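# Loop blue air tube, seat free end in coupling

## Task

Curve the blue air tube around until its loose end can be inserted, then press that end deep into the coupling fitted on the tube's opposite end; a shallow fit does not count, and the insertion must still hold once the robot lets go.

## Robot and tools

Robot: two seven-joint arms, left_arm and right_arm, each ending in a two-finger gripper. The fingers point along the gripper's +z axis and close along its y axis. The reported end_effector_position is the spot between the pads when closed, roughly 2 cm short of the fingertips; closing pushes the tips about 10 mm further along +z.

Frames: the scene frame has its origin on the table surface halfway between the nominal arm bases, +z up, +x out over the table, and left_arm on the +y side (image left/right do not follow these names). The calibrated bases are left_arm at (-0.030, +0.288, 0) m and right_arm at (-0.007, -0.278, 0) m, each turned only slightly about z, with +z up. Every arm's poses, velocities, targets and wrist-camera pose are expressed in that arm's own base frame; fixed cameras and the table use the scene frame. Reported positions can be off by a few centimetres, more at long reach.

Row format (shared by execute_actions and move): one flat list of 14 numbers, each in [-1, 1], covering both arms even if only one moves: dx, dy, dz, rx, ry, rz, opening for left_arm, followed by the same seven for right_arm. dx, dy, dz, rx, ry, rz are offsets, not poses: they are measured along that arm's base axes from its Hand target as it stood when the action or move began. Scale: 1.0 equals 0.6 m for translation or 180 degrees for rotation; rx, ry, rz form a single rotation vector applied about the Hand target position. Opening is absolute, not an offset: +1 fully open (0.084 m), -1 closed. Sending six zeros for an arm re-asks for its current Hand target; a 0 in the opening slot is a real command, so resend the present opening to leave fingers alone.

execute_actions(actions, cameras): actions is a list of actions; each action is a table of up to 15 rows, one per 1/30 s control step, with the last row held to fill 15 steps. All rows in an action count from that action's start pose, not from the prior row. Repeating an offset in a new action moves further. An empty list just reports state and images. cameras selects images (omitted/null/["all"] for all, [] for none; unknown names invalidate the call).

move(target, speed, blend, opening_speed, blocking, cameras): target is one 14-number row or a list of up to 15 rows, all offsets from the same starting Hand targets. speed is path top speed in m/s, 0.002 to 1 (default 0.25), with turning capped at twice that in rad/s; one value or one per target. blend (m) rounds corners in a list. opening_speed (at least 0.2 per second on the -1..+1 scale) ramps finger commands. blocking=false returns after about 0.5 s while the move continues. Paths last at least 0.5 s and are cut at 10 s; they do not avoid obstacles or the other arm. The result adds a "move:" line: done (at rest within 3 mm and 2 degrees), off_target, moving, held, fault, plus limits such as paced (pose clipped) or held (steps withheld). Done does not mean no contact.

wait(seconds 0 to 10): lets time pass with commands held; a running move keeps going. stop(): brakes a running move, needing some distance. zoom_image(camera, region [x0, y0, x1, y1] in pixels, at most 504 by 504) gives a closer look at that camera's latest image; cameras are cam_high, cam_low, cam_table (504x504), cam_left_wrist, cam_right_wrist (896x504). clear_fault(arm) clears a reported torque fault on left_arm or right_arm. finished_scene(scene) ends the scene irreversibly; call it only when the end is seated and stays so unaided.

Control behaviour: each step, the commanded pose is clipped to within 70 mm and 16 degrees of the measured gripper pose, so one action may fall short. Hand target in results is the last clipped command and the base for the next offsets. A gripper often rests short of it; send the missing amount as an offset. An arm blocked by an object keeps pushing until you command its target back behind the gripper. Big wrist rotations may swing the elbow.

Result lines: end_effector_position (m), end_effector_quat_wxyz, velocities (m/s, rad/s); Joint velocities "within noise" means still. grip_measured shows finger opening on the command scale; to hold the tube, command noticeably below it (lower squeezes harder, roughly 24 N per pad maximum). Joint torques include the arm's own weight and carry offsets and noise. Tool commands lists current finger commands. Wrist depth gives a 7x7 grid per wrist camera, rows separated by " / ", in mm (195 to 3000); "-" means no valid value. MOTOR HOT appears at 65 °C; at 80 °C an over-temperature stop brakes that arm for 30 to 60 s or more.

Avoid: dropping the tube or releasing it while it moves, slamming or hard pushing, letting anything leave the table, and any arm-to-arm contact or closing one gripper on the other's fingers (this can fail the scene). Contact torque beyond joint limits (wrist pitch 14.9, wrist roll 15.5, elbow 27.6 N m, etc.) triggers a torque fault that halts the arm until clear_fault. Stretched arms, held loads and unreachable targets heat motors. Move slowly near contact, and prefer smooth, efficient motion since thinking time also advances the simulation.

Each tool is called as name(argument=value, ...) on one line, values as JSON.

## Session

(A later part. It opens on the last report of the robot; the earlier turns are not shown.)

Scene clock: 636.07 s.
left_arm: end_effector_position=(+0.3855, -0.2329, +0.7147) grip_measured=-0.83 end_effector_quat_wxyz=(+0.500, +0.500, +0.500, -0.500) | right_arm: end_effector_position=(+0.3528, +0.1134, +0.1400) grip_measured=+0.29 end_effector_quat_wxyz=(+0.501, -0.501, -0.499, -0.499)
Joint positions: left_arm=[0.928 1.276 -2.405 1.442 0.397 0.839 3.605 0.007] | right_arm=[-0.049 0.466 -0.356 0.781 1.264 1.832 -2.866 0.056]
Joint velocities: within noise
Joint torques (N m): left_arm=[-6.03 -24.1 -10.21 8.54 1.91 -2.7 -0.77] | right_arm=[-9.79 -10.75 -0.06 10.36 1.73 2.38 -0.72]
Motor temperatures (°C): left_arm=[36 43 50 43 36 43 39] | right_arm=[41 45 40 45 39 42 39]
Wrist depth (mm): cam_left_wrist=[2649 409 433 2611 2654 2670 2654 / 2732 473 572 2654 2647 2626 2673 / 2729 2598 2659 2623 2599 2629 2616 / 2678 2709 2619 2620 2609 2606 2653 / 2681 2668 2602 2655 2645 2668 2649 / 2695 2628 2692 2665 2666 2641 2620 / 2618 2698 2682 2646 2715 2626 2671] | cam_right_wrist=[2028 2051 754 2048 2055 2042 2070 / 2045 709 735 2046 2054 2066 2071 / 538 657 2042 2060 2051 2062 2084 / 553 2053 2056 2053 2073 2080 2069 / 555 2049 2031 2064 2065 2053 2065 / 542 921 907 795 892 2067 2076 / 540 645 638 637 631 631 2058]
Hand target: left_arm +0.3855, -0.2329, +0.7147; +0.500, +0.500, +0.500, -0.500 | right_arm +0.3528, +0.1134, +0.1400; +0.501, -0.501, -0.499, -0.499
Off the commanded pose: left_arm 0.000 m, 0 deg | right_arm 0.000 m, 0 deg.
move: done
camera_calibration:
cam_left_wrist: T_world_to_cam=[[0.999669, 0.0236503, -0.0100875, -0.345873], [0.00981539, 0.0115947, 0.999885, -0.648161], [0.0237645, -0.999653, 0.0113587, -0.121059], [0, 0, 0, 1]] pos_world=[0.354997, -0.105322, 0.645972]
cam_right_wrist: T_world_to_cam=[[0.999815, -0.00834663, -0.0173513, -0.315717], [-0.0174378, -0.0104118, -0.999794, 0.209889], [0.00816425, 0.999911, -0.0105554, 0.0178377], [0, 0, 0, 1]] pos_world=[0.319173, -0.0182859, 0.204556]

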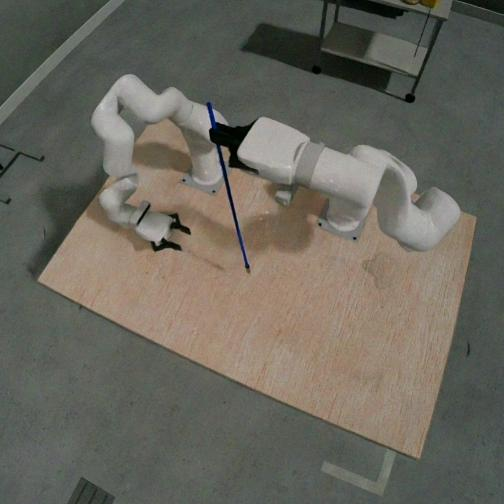

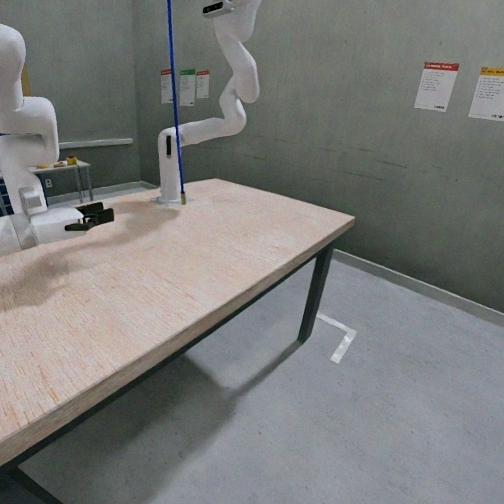

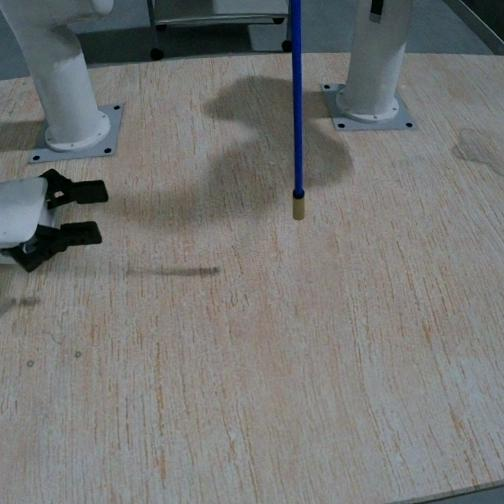

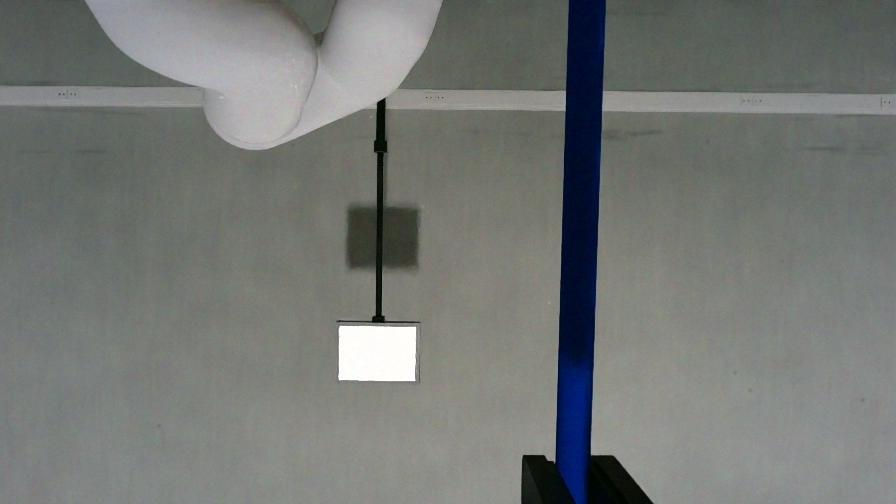

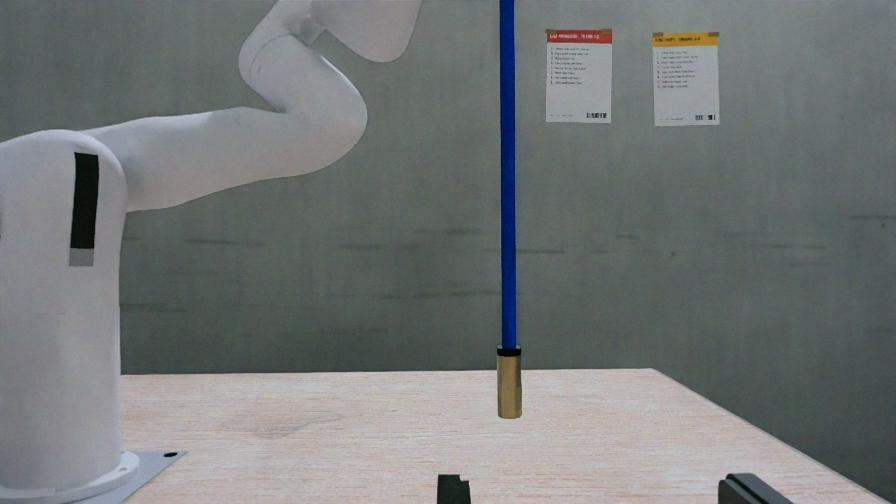

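execute_actions(actions=[])

Scene clock: 652.17 s.
left_arm: end_effector_position=(+0.3855, -0.2329, +0.7147) grip_measured=-0.83 end_effector_quat_wxyz=(+0.500, +0.500, +0.500, -0.500) | right_arm: end_effector_position=(+0.3528, +0.1134, +0.1400) grip_measured=+0.29 end_effector_quat_wxyz=(+0.501, -0.501, -0.499, -0.499)
Joint positions: left_arm=[0.928 1.276 -2.405 1.442 0.397 0.839 3.605 0.007] | right_arm=[-0.049 0.466 -0.356 0.781 1.264 1.832 -2.866 0.056]
Joint velocities: within noise
Joint torques (N m): left_arm=[-6.23 -22.53 -10.58 7.72 1.41 -2.68 -0.66] | right_arm=[-8.22 -12.04 -1.66 8.2 1.82 1.34 -0.2]
Motor temperatures (°C): left_arm=[36 43 50 43 36 43 39] | right_arm=[41 45 40 45 39 42 39]
Wrist depth (mm): cam_left_wrist=[2681 409 434 2615 2651 2652 2664 / 2637 473 569 2630 2573 2622 2634 / 2668 2646 2682 2650 2580 2657 2623 / 2670 2667 2687 2669 2607 2653 2631 / 2620 2650 2727 2672 2685 2695 2666 / 2688 2703 2688 2669 2665 2629 2665 / 2595 2671 2687 2643 2661 2597 2625] | cam_right_wrist=[2045 2040 752 2045 2055 2063 2046 / 2051 710 738 2059 2063 2063 2072 / 535 660 2052 2037 2052 2064 2072 / 554 2059 2041 2047 2070 2062 2062 / 556 2045 2051 2060 2060 2078 2050 / 543 915 911 799 891 2074 2062 / 539 642 640 636 633 632 2044]
Hand target: left_arm +0.3855, -0.2329, +0.7147; +0.500, +0.500, +0.500, -0.500 | right_arm +0.3528, +0.1134, +0.1400; +0.501, -0.501, -0.499, -0.499
Tool commands: left_gripper/opening=-1.0 right_gripper/opening=+0.3
Off the commanded pose: left_arm 0.000 m, 0 deg | right_arm 0.000 m, 0 deg.
camera_calibration:
cam_left_wrist: T_world_to_cam=[[0.999669, 0.0236503, -0.0100875, -0.345873], [0.00981539, 0.0115947, 0.999885, -0.648161], [0.0237645, -0.999653, 0.0113587, -0.121059], [0, 0, 0, 1]] pos_world=[0.354997, -0.105322, 0.645972]
cam_right_wrist: T_world_to_cam=[[0.999816, -0.00844406, -0.0172513, -0.31574], [-0.0173381, -0.0103101, -0.999797, 0.209859], [0.00826448, 0.999911, -0.0104546, 0.0177847], [0, 0, 0, 1]] pos_world=[0.319173, -0.0182855, 0.204555]

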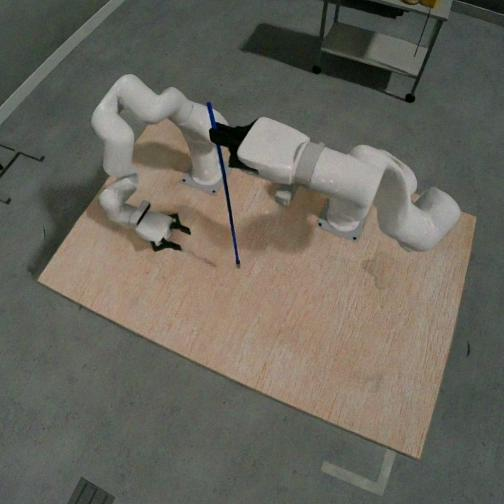

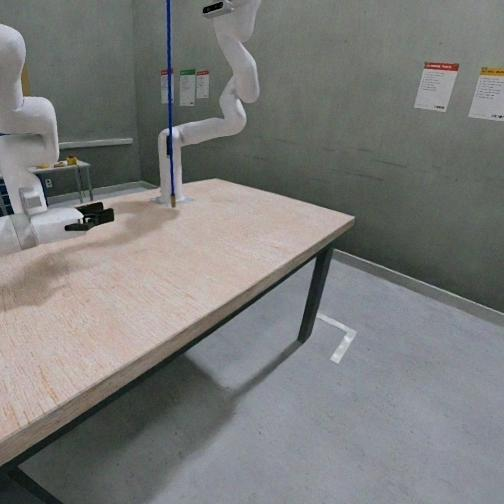

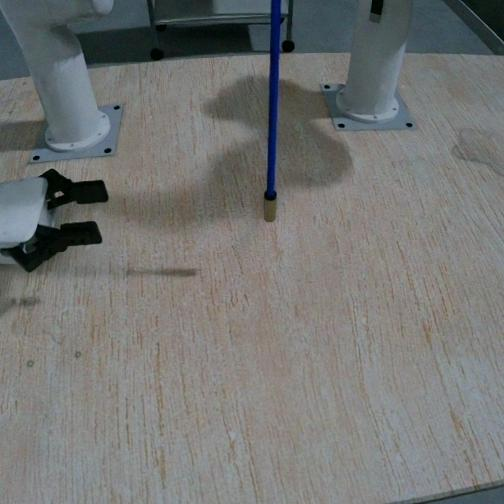

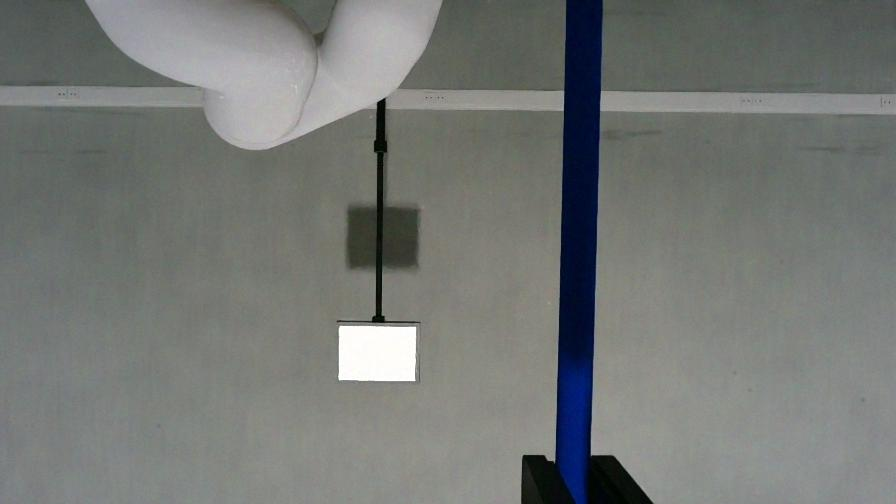

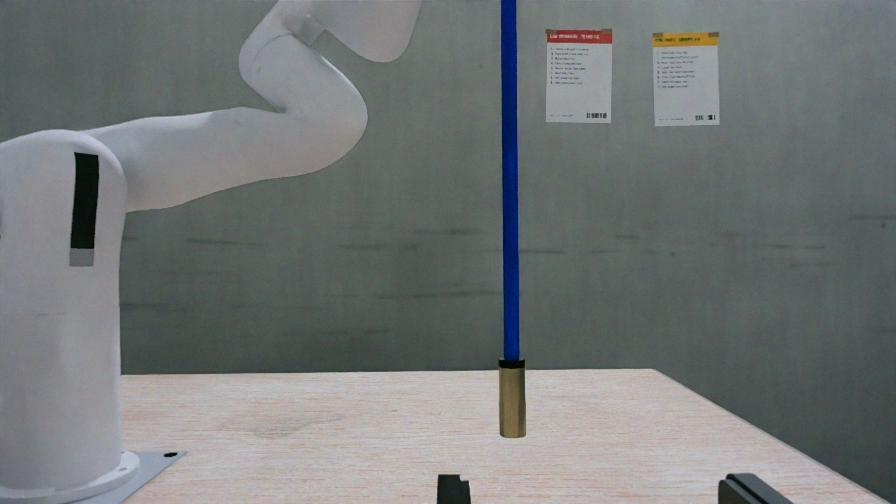

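move(target=[0,0,0,0,0,0,-1,0.0015,0.23,-0.0142,0,0,0,0.3], speed=0.2, cameras=["cam_right_wrist","cam_low","cam_table"])

Scene clock: 660.90 s.
left_arm: end_effector_position=(+0.3855, -0.2329, +0.7147) grip_measured=-0.83 end_effector_quat_wxyz=(+0.500, +0.500, +0.500, -0.500) | right_arm: end_effector_position=(+0.3537, +0.2514, +0.1315) grip_measured=+0.29 end_effector_quat_wxyz=(+0.501, -0.501, -0.499, -0.499)
Joint positions: left_arm=[0.928 1.276 -2.405 1.442 0.397 0.839 3.605 0.007] | right_arm=[0.166 0.421 -0.167 0.688 1.601 1.632 -2.863 0.056]
Joint velocities: within noise
Joint torques (N m): left_arm=[-5.83 -21.81 -11.07 7.43 1.24 -2.56 -0.64] | right_arm=[8.97 -10.69 1.21 10.41 2.75 0.6 0.81]
Motor temperatures (°C): left_arm=[36 42 50 43 36 43 39] | right_arm=[41 44 40 45 39 42 39]
Wrist depth (mm): cam_left_wrist=[380 369 455 2614 2635 2625 2661 / 2631 404 520 2675 2630 2654 2652 / 2691 2650 2696 2656 2619 2658 2697 / 2654 2649 2647 2646 2691 2611 2659 / 2674 2658 2661 2695 2670 2615 2646 / 2635 2676 2632 2669 2683 2683 2639 / 2655 2640 2662 2675 2672 2636 2596] | cam_right_wrist=[1896 612 611 1912 1920 1903 1946 / 488 549 613 1924 1932 1925 1925 / 516 1905 1910 1903 1919 1922 1926 / 1882 1909 1915 1931 1909 1929 1927 / 1925 1907 1896 1912 1921 1915 1945 / 884 880 872 865 857 1927 1926 / 565 617 613 611 607 602 1926]
Hand target: left_arm +0.3855, -0.2329, +0.7147; +0.500, +0.500, +0.500, -0.500 | right_arm +0.3537, +0.2514, +0.1315; +0.501, -0.501, -0.499, -0.499
Off the commanded pose: left_arm 0.000 m, 0 deg | right_arm 0.000 m, 0 deg.
move: done
camera_calibration:
cam_right_wrist: T_world_to_cam=[[0.999816, -0.00844406, -0.0172513, -0.315621], [-0.0173381, -0.0103101, -0.999797, 0.202799], [0.00826448, 0.999911, -0.0104546, -0.120299], [0, 0, 0, 1]] pos_world=[0.320073, 0.119714, 0.196055]
Images, in order (width x height): cam_low 504x504, cam_table 504x504, cam_right_wrist 896x504.

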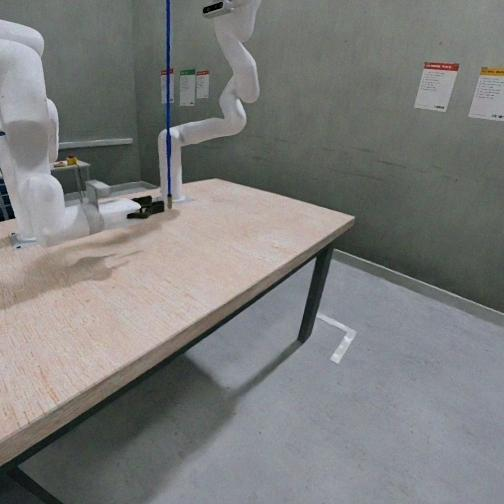

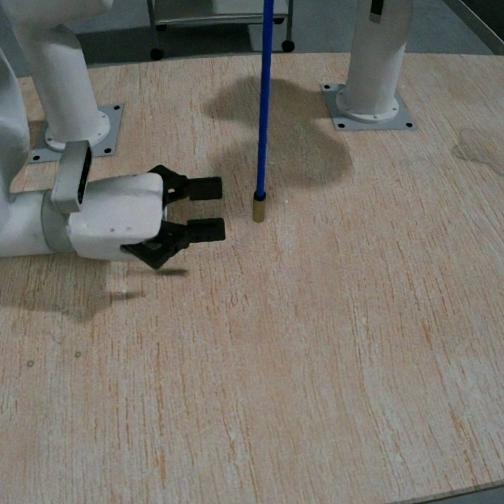

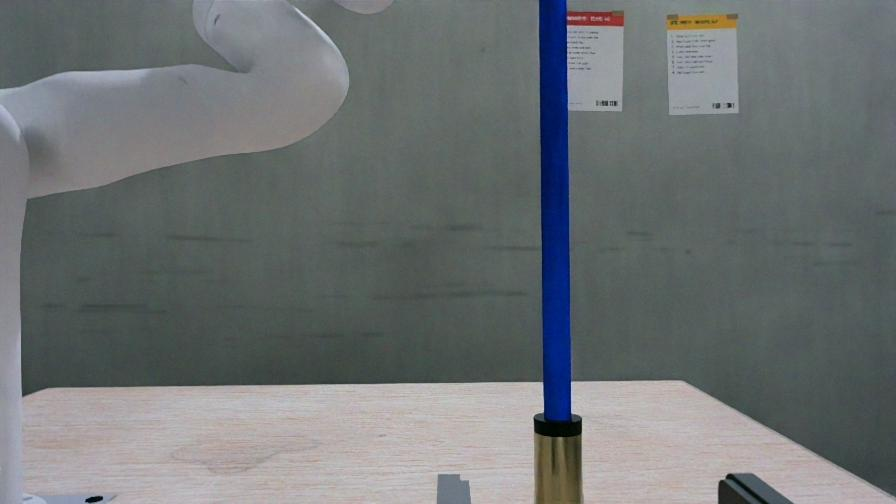

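move(target=[0,0,0,0,0,0,-1,-0.0045,0.1,0.002,0,0,0,0.3], speed=0.12, cameras=["cam_right_wrist","cam_low","cam_table"])

move(target=[0,0,0,0,0,0,-1,0,0,0,0,0,0,-1], opening_speed=0.8)

Scene clock: 666.57 s.
left_arm: end_effector_position=(+0.3855, -0.2329, +0.7147) grip_measured=-0.83 end_effector_quat_wxyz=(+0.500, +0.500, +0.500, -0.500) | right_arm: end_effector_position=(+0.3510, +0.3114, +0.1327) grip_measured=+0.29 end_effector_quat_wxyz=(+0.501, -0.501, -0.499, -0.499)
Joint positions: left_arm=[0.928 1.276 -2.405 1.442 0.397 0.839 3.605 0.007] | right_arm=[0.258 0.417 -0.079 0.695 1.758 1.55 -2.856 0.056]
Joint velocities: within noise
Joint torques (N m): left_arm=[-5.94 -21.18 -10.89 7.04 1.17 -2.57 -0.52] | right_arm=[9.07 -10.84 1.92 11 3 0.62 0.86]
Motor temperatures (°C): left_arm=[36 42 50 43 36 43 39] | right_arm=[41 44 40 45 39 42 39]
Wrist depth (mm): cam_left_wrist=[358 353 455 2633 2610 2647 2588 / 2671 420 2228 2649 2671 2593 2635 / 2618 2705 2678 2609 2659 2689 2642 / 2681 2690 2660 2671 2633 2637 2613 / 2696 2689 2627 2591 2696 2689 2603 / 2672 2640 2711 2623 2612 2654 2633 / 2659 2676 2665 2652 2678 2616 2633] | cam_right_wrist=[1856 533 545 1863 1851 1872 1878 / 437 507 585 1861 1847 1866 1863 / 1845 1865 1863 1856 1865 1865 1860 / 1830 1842 1860 1853 1873 1870 1890 / 1828 1847 1835 1860 1870 1867 1877 / 1837 1846 879 871 859 1868 1882 / 623 620 617 616 615 606 1891]
Hand target: left_arm +0.3855, -0.2329, +0.7147; +0.500, +0.500, +0.500, -0.500 | right_arm +0.3510, +0.3114, +0.1327; +0.501, -0.501, -0.499, -0.499
Off the commanded pose: left_arm 0.000 m, 0 deg | right_arm 0.000 m, 0 deg.
move: done
camera_calibration:
cam_right_wrist: T_world_to_cam=[[0.999816, -0.00844406, -0.0172513, -0.312394], [-0.0173381, -0.0103101, -0.999797, 0.204571], [0.00826448, 0.999911, -0.0104546, -0.180259], [0, 0, 0, 1]] pos_world=[0.317373, 0.179714, 0.197255]
Images, in order (width x height): cam_low 504x504, cam_table 504x504, cam_right_wrist 896x504.

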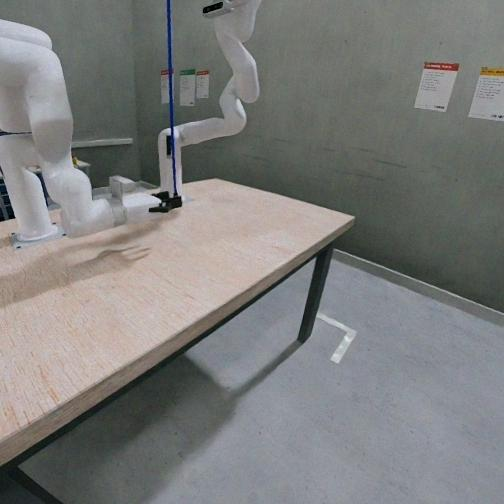

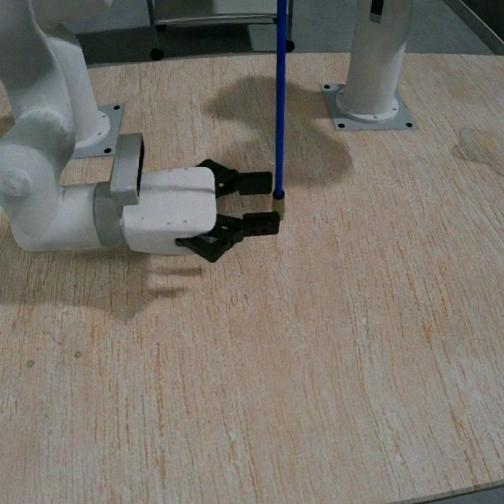

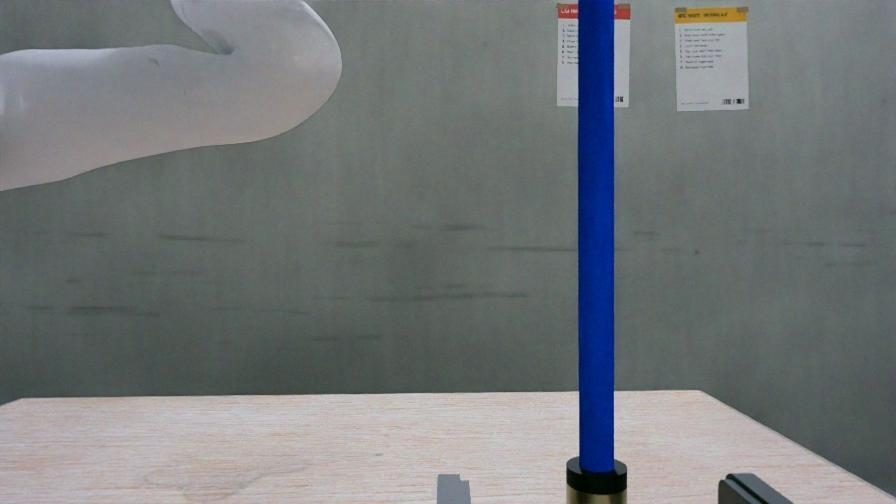

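Scene clock: 668.40 s.
left_arm: end_effector_position=(+0.3855, -0.2329, +0.7147) grip_measured=-0.83 end_effector_quat_wxyz=(+0.500, +0.500, +0.500, -0.500) | right_arm: end_effector_position=(+0.3510, +0.3114, +0.1327) grip_measured=-0.69 end_effector_quat_wxyz=(+0.501, -0.501, -0.499, -0.499)
Joint positions: left_arm=[0.928 1.276 -2.405 1.442 0.397 0.839 3.605 0.007] | right_arm=[0.258 0.417 -0.079 0.695 1.758 1.549 -2.856 0.014]
Joint velocities: within noise
Joint torques (N m): left_arm=[-5.96 -20.88 -11.14 7.17 0.92 -2.59 -0.55] | right_arm=[8.42 -11.24 1.56 10.51 2.03 0.81 0.67]
Motor temperatures (°C): left_arm=[36 42 50 43 36 43 39] | right_arm=[41 44 40 45 39 42 39]
Wrist depth (mm): cam_left_wrist=[359 352 456 2591 2654 2644 2607 / 2641 419 2234 2602 2648 2634 2608 / 2623 2668 2577 2693 2667 2637 2657 / 2667 2633 2645 2631 2629 2597 2634 / 2663 2668 2715 2675 2619 2634 2638 / 2675 2645 2665 2618 2665 2652 2670 / 2643 2691 2609 2612 2663 2631 2584] | cam_right_wrist=[1849 533 544 1863 1855 1870 1862 / 438 507 587 1837 1876 1841 1872 / 1837 1844 1843 1847 1863 1887 1876 / 1850 1849 1850 1864 1855 1871 1880 / 1849 1859 1852 1856 1852 1858 1878 / 1860 1827 878 868 862 1861 1868 / 624 619 620 617 614 555 1862]
Hand target: left_arm +0.3855, -0.2329, +0.7147; +0.500, +0.500, +0.500, -0.500 | right_arm +0.3510, +0.3114, +0.1327; +0.501, -0.501, -0.499, -0.499
Off the commanded pose: left_arm 0.000 m, 0 deg | right_arm 0.000 m, 0 deg.
move: done
camera_calibration:
cam_left_wrist: T_world_to_cam=[[0.999669, 0.0236503, -0.0100875, -0.345873], [0.00981539, 0.0115947, 0.999885, -0.648161], [0.0237645, -0.999653, 0.0113587, -0.121059], [0, 0, 0, 1]] pos_world=[0.354997, -0.105322, 0.645972]
cam_right_wrist: T_world_to_cam=[[0.999816, -0.00844406, -0.0172513, -0.312394], [-0.0173381, -0.0103101, -0.999797, 0.204571], [0.00826448, 0.999911, -0.0104546, -0.180259], [0, 0, 0, 1]] pos_world=[0.317373, 0.179714, 0.197255]

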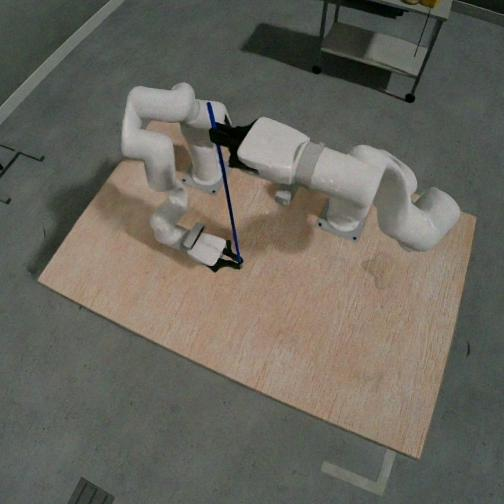

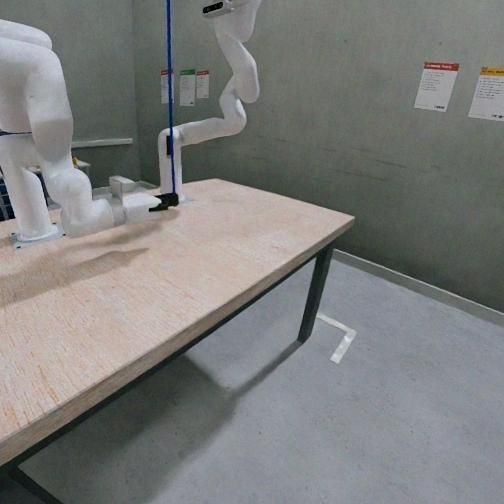

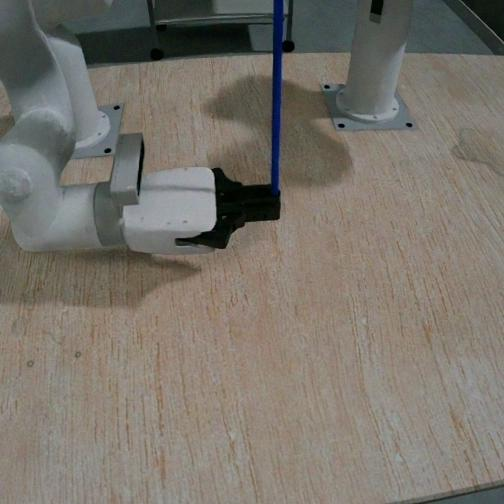

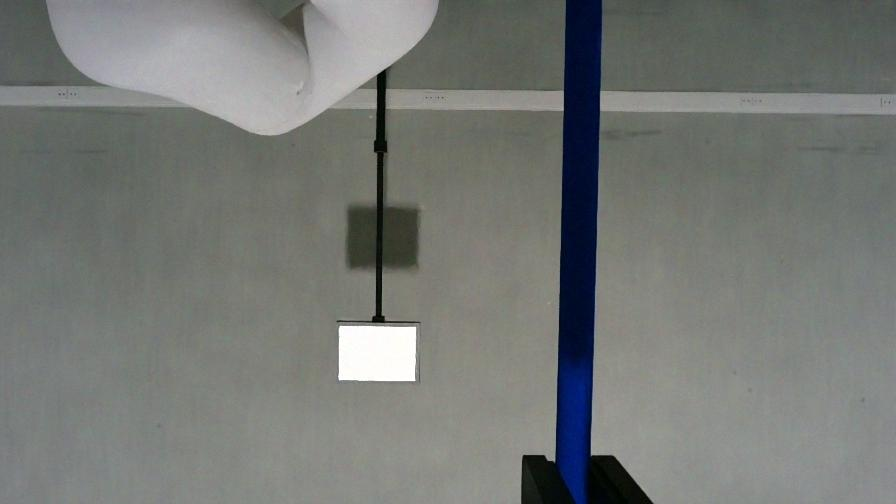

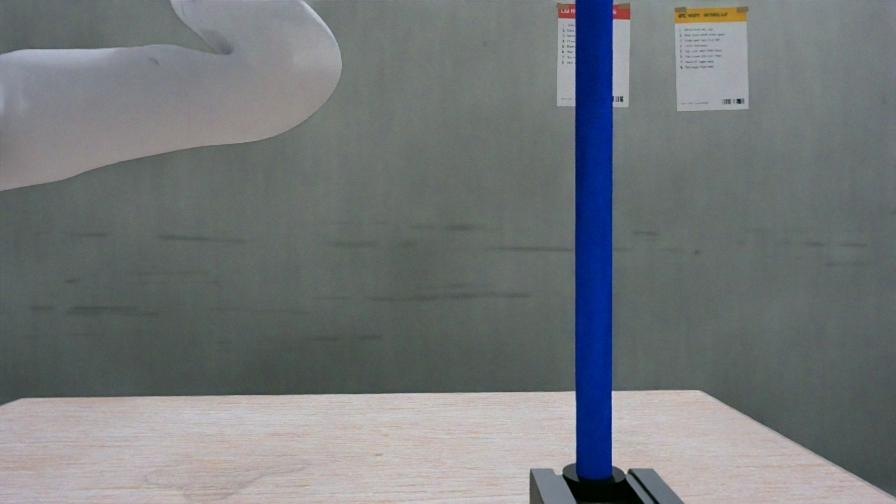

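move(target=[0,0,0,0,0,0,-1,0,0,0,0,0,0,-0.45], opening_speed=0.8, cameras=["cam_right_wrist","cam_table"])

wait(seconds=2, cameras=["cam_right_wrist","cam_table"])

Scene clock: 676.90 s.
left_arm: end_effector_position=(+0.3855, -0.2329, +0.7147) grip_measured=-0.83 end_effector_quat_wxyz=(+0.500, +0.500, +0.500, -0.500) | right_arm: end_effector_position=(+0.3510, +0.3114, +0.1327) grip_measured=-0.47 end_effector_quat_wxyz=(+0.501, -0.501, -0.499, -0.499)
Joint positions: left_arm=[0.928 1.276 -2.405 1.442 0.397 0.839 3.605 0.007] | right_arm=[0.258 0.417 -0.079 0.695 1.758 1.549 -2.856 0.024]
Joint velocities: within noise
Joint torques (N m): left_arm=[-5.9 -20.73 -10.88 6.87 0.94 -2.56 -0.7] | right_arm=[6.33 -13.11 1.24 9.88 -0.87 1.71 0.54]
Motor temperatures (°C): left_arm=[36 42 50 42 36 43 39] | right_arm=[41 44 40 45 39 42 39]
Wrist depth (mm): cam_left_wrist=[359 353 454 2574 2650 2610 2622 / 2686 420 2247 2613 2642 2621 2565 / 2637 2655 2727 2656 2624 2667 2658 / 2630 2633 2681 2678 2671 2596 2605 / 2670 2609 2624 2626 2716 2695 2625 / 2660 2706 2676 2654 2675 2603 2634 / 2703 2715 2614 2675 2649 2673 2631] | cam_right_wrist=[1825 533 544 1869 1870 1848 1864 / 437 508 588 1846 1872 1862 1874 / 1843 1838 1862 1864 1870 1876 1873 / 1841 1844 1852 1873 1875 1869 1862 / 1845 1849 1849 1844 1869 1880 1870 / 1833 1863 873 873 862 1875 1873 / 625 621 617 617 615 557 1879]
Hand target: left_arm +0.3855, -0.2329, +0.7147; +0.500, +0.500, +0.500, -0.500 | right_arm +0.3510, +0.3114, +0.1327; +0.501, -0.501, -0.499, -0.499
Off the commanded pose: left_arm 0.000 m, 0 deg | right_arm 0.000 m, 0 deg.
move: done
camera_calibration:
cam_right_wrist: T_world_to_cam=[[0.999816, -0.00844406, -0.0172513, -0.312394], [-0.0173381, -0.0103101, -0.999797, 0.204571], [0.00826448, 0.999911, -0.0104546, -0.180259], [0, 0, 0, 1]] pos_world=[0.317373, 0.179714, 0.197255]
Images, in order (width x height): cam_table 504x504, cam_right_wrist 896x504.

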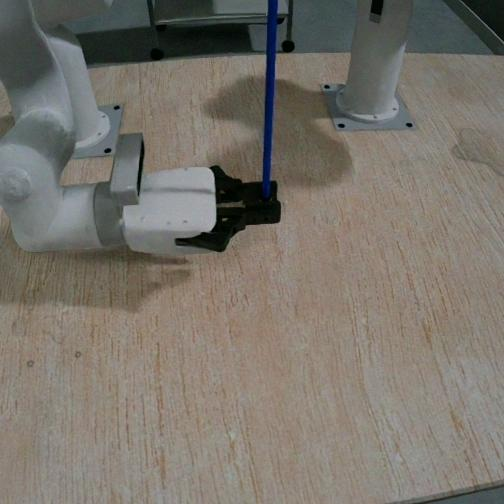

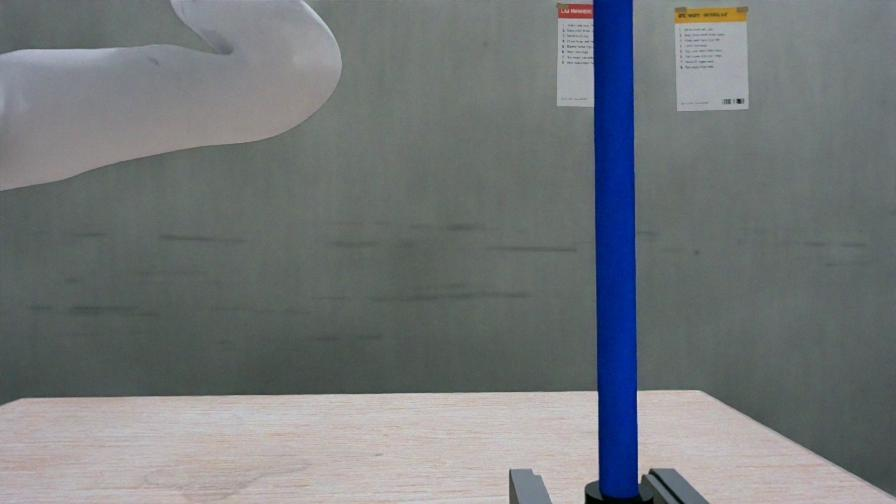

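Scene clock: 678.90 s.
left_arm: end_effector_position=(+0.3855, -0.2329, +0.7147) grip_measured=-0.83 end_effector_quat_wxyz=(+0.500, +0.500, +0.500, -0.500) | right_arm: end_effector_position=(+0.3510, +0.3114, +0.1327) grip_measured=-0.47 end_effector_quat_wxyz=(+0.501, -0.501, -0.499, -0.499)
Joint positions: left_arm=[0.928 1.276 -2.405 1.442 0.397 0.839 3.605 0.007] | right_arm=[0.258 0.417 -0.079 0.695 1.758 1.549 -2.856 0.024]
Joint velocities: within noise
Joint torques (N m): left_arm=[-5.56 -20.83 -11.19 6.82 1 -2.6 -0.65] | right_arm=[5.42 -13.91 1.31 9.51 -0.78 2.23 0.45]
Motor temperatures (°C): left_arm=[36 42 50 42 36 43 39] | right_arm=[41 44 40 45 39 42 39]
Wrist depth (mm): cam_left_wrist=[359 353 455 2639 2697 2615 2606 / 2686 420 2218 2625 2638 2610 2629 / 2639 2714 2644 2615 2613 2667 2599 / 2707 2675 2634 2679 2629 2617 2654 / 2682 2668 2654 2619 2634 2674 2646 / 2709 2640 2665 2651 2627 2609 2640 / 2703 2649 2695 2610 2671 2613 2687] | cam_right_wrist=[1836 534 546 1848 1861 1853 1872 / 438 508 587 1854 1850 1857 1883 / 1825 1857 1857 1858 1850 1864 1860 / 1847 1846 1850 1846 1860 1874 1871 / 1862 1865 1846 1873 1881 1879 1861 / 1840 1844 876 869 865 1881 1883 / 622 622 618 679 613 557 1900]
Hand target: left_arm +0.3855, -0.2329, +0.7147; +0.500, +0.500, +0.500, -0.500 | right_arm +0.3510, +0.3114, +0.1327; +0.501, -0.501, -0.499, -0.499
Tool commands: left_gripper/opening=-1.0 right_gripper/opening=-0.45
Off the commanded pose: left_arm 0.000 m, 0 deg | right_arm 0.000 m, 0 deg.
wait: 2.00 s; at rest by 0.17 s
camera_calibration:
cam_right_wrist: T_world_to_cam=[[0.999816, -0.00844406, -0.0172513, -0.312394], [-0.0173381, -0.0103101, -0.999797, 0.204571], [0.00826448, 0.999911, -0.0104546, -0.180259], [0, 0, 0, 1]] pos_world=[0.317373, 0.179714, 0.197255]
Images, in order (width x height): cam_table 504x504, cam_right_wrist 896x504.

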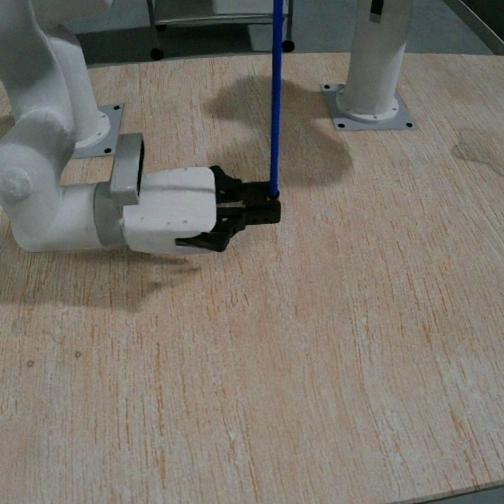

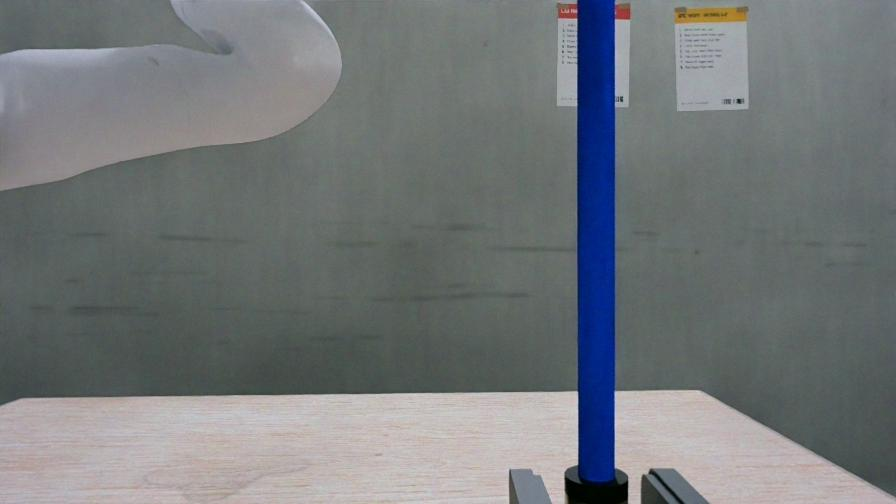

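move(target=[0,0,0,0,0,0,-1,0,0.0167,0,0,0,0,-0.4], speed=0.05, cameras=[])

wait(seconds=6, cameras=["cam_right_wrist","cam_table"])

Scene clock: 682.53 s.
left_arm: end_effector_position=(+0.3855, -0.2329, +0.7147) grip_measured=-0.83 end_effector_quat_wxyz=(+0.500, +0.500, +0.500, -0.500) | right_arm: end_effector_position=(+0.3510, +0.3214, +0.1327) grip_measured=-0.42 end_effector_quat_wxyz=(+0.501, -0.501, -0.499, -0.499)
Joint positions: left_arm=[0.928 1.276 -2.405 1.442 0.397 0.839 3.605 0.007] | right_arm=[0.272 0.42 -0.064 0.702 1.783 1.536 -2.855 0.026]
Joint velocities: within noise
Joint torques (N m): left_arm=[-5.93 -20.56 -11.33 6.54 0.79 -2.53 -0.58] | right_arm=[9.34 -11.03 1.96 10.88 2.79 0.65 0.8]
Motor temperatures (°C): left_arm=[36 42 50 42 36 43 39] | right_arm=[41 44 40 45 39 42 39]
Wrist depth (mm): cam_left_wrist=[355 351 455 2644 2612 2614 2650 / 2658 419 2220 2619 2598 2628 2637 / 2661 2598 2632 2591 2609 2651 2650 / 2700 2714 2636 2653 2652 2573 2600 / 2651 2655 2660 2674 2602 2622 2639 / 2685 2746 2624 2668 2644 2682 2614 / 2602 2674 2698 2673 2627 2664 2620] | cam_right_wrist=[1830 517 534 1860 1854 1862 1861 / 430 503 1846 1866 1838 1847 1856 / 1840 1839 1843 1853 1855 1864 1867 / 1824 1853 1839 1843 1854 1847 1861 / 1821 1851 1844 1843 1855 1859 1853 / 1837 1839 1857 867 858 1864 1871 / 625 621 621 616 611 557 1859]
Hand target: left_arm +0.3855, -0.2329, +0.7147; +0.500, +0.500, +0.500, -0.500 | right_arm +0.3510, +0.3214, +0.1327; +0.501, -0.501, -0.499, -0.499
Off the commanded pose: left_arm 0.000 m, 0 deg | right_arm 0.000 m, 0 deg.
move: done
No camera images: "cameras" was empty.

Scene clock: 688.53 s.
left_arm: end_effector_position=(+0.3855, -0.2329, +0.7147) grip_measured=-0.83 end_effector_quat_wxyz=(+0.500, +0.500, +0.500, -0.500) | right_arm: end_effector_position=(+0.3510, +0.3214, +0.1327) grip_measured=-0.42 end_effector_quat_wxyz=(+0.501, -0.501, -0.499, -0.499)
Joint positions: left_arm=[0.928 1.276 -2.405 1.442 0.397 0.839 3.605 0.007] | right_arm=[0.273 0.42 -0.064 0.702 1.783 1.536 -2.855 0.026]
Joint velocities: within noise
Joint torques (N m): left_arm=[-5.87 -20.53 -11.23 6.32 0.74 -2.51 -0.5] | right_arm=[8.33 -11.6 1.23 10.05 2.56 1.04 0.66]
Motor temperatures (°C): left_arm=[36 42 50 42 36 43 39] | right_arm=[41 44 40 46 39 42 39]
Wrist depth (mm): cam_left_wrist=[355 351 455 2620 2656 2624 2664 / 2631 418 2232 2649 2619 2638 2671 / 2733 2652 2681 2637 2611 2630 2633 / 2666 2645 2669 2601 2650 2643 2687 / 2661 2682 2693 2642 2652 2650 2652 / 2685 2691 2668 2636 2683 2627 2685 / 2656 2663 2642 2618 2646 2636 2635] | cam_right_wrist=[1819 517 534 1833 1856 1846 1854 / 430 501 1833 1851 1846 1866 1867 / 1840 1828 1846 1847 1874 1854 1865 / 1835 1839 1840 1843 1864 1865 1872 / 1836 1836 1860 1865 1857 1854 1876 / 1827 1851 1819 868 860 1855 1877 / 624 620 616 615 613 556 1870]
Hand target: left_arm +0.3855, -0.2329, +0.7147; +0.500, +0.500, +0.500, -0.500 | right_arm +0.3510, +0.3214, +0.1327; +0.501, -0.501, -0.499, -0.499
Tool commands: left_gripper/opening=-1.0 right_gripper/opening=-0.4
Off the commanded pose: left_arm 0.000 m, 0 deg | right_arm 0.000 m, 0 deg.
wait: 6.00 s; at rest by 0.17 s
camera_calibration:
cam_right_wrist: T_world_to_cam=[[0.999816, -0.00844406, -0.0172513, -0.312309], [-0.0173381, -0.0103101, -0.999797, 0.204675], [0.00826448, 0.999911, -0.0104546, -0.190358], [0, 0, 0, 1]] pos_world=[0.317373, 0.189814, 0.197255]
Images, in order (width x height): cam_table 504x504, cam_right_wrist 896x504.

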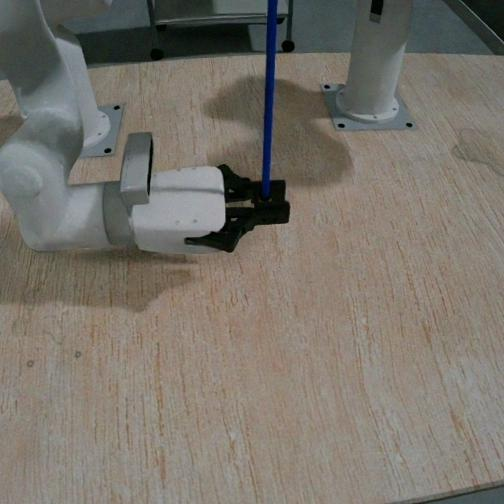

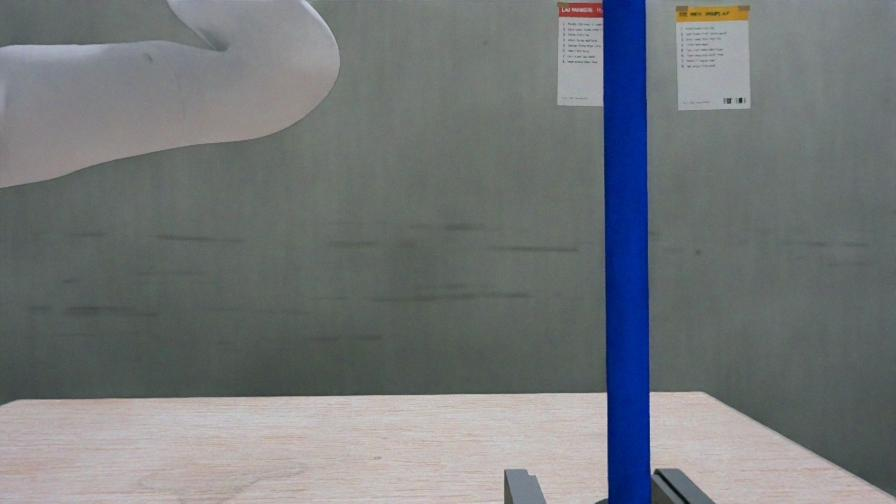

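Good depth (44 px). Close.

move(target=[0,0,0,0,0,0,-1,0.0017,0,0,0,0,0,-1], opening_speed=0.8)

Scene clock: 691.20 s.
left_arm: end_effector_position=(+0.3855, -0.2329, +0.7147) grip_measured=-0.83 end_effector_quat_wxyz=(+0.500, +0.500, +0.500, -0.500) | right_arm: end_effector_position=(+0.3520, +0.3215, +0.1327) grip_measured=-0.69 end_effector_quat_wxyz=(+0.501, -0.501, -0.499, -0.499)
Joint positions: left_arm=[0.928 1.276 -2.405 1.442 0.397 0.839 3.605 0.007] | right_arm=[0.272 0.422 -0.065 0.705 1.783 1.536 -2.854 0.014]
Joint velocities: within noise
Joint torques (N m): left_arm=[-6.02 -20.46 -11.51 6.18 0.65 -2.51 -0.51] | right_arm=[-8.4 -11.02 -2.34 10.85 -1.45 2.19 0.86]
Motor temperatures (°C): left_arm=[36 42 50 42 36 43 39] | right_arm=[41 44 40 46 39 42 39]
Wrist depth (mm): cam_left_wrist=[355 351 451 2675 2702 2639 2649 / 2727 419 2182 2634 2625 2621 2614 / 2701 2663 2624 2613 2675 2664 2628 / 2665 2657 2644 2648 2637 2683 2631 / 2671 2640 2654 2633 2653 2616 2691 / 2712 2638 2658 2699 2659 2653 2615 / 2673 2713 2606 2599 2667 2635 2691] | cam_right_wrist=[1836 521 1841 1861 1857 1854 1847 / 431 503 1820 1854 1841 1863 1838 / 1832 1830 1840 1854 1851 1853 1875 / 1834 1833 1847 1851 1840 1858 1858 / 1842 1836 1844 1851 1864 1860 1865 / 1848 1844 1822 870 860 1869 1864 / 624 622 618 615 612 556 1846]
Hand target: left_arm +0.3855, -0.2329, +0.7147; +0.500, +0.500, +0.500, -0.500 | right_arm +0.3520, +0.3214, +0.1327; +0.501, -0.501, -0.499, -0.499
Off the commanded pose: left_arm 0.000 m, 0 deg | right_arm 0.000 m, 0 deg.
move: done
camera_calibration:
cam_left_wrist: T_world_to_cam=[[0.999669, 0.0236503, -0.0100875, -0.345873], [0.00981539, 0.0115947, 0.999885, -0.648161], [0.0237645, -0.999653, 0.0113587, -0.121059], [0, 0, 0, 1]] pos_world=[0.354997, -0.105322, 0.645972]
cam_right_wrist: T_world_to_cam=[[0.999816, -0.00834581, -0.0172513, -0.313328], [-0.0173379, -0.0104118, -0.999795, 0.204711], [0.00816448, 0.999911, -0.0105546, -0.190315], [0, 0, 0, 1]] pos_world=[0.318373, 0.189814, 0.197255]

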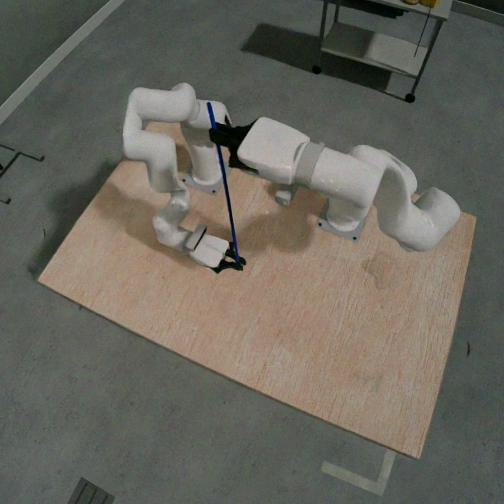

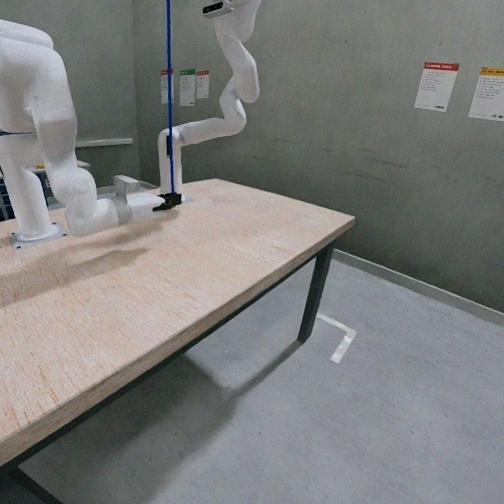

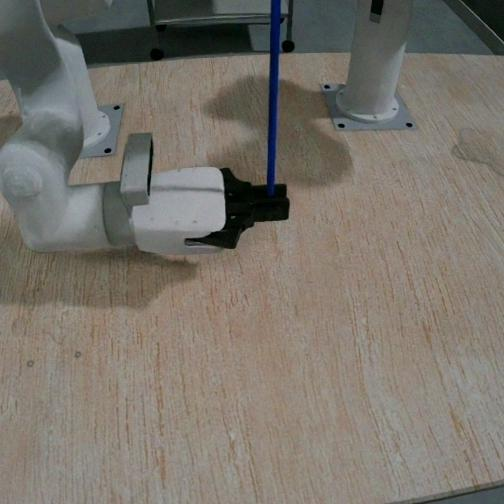

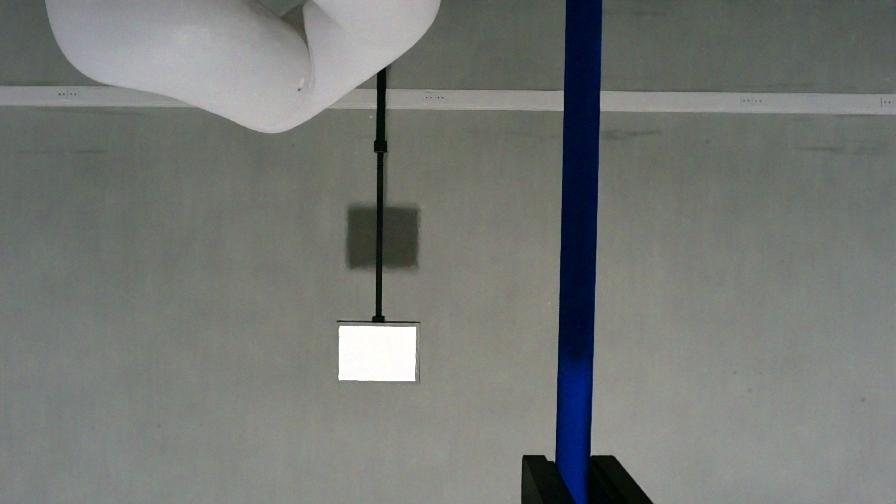

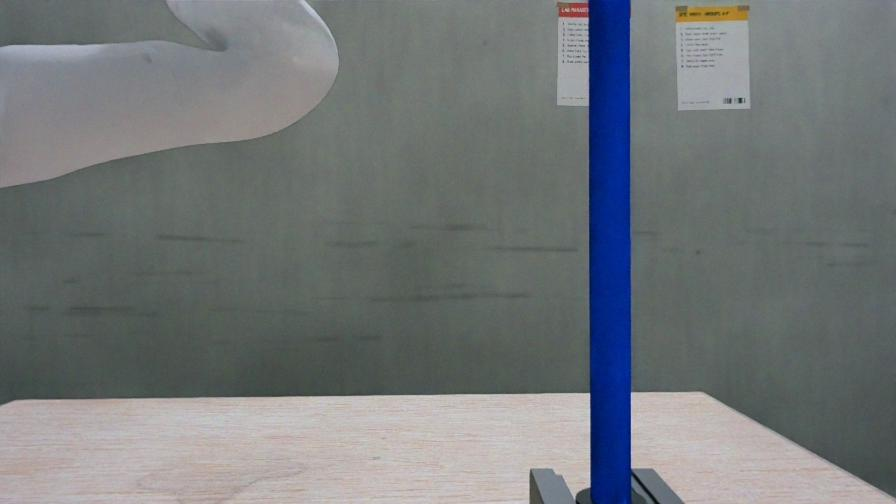

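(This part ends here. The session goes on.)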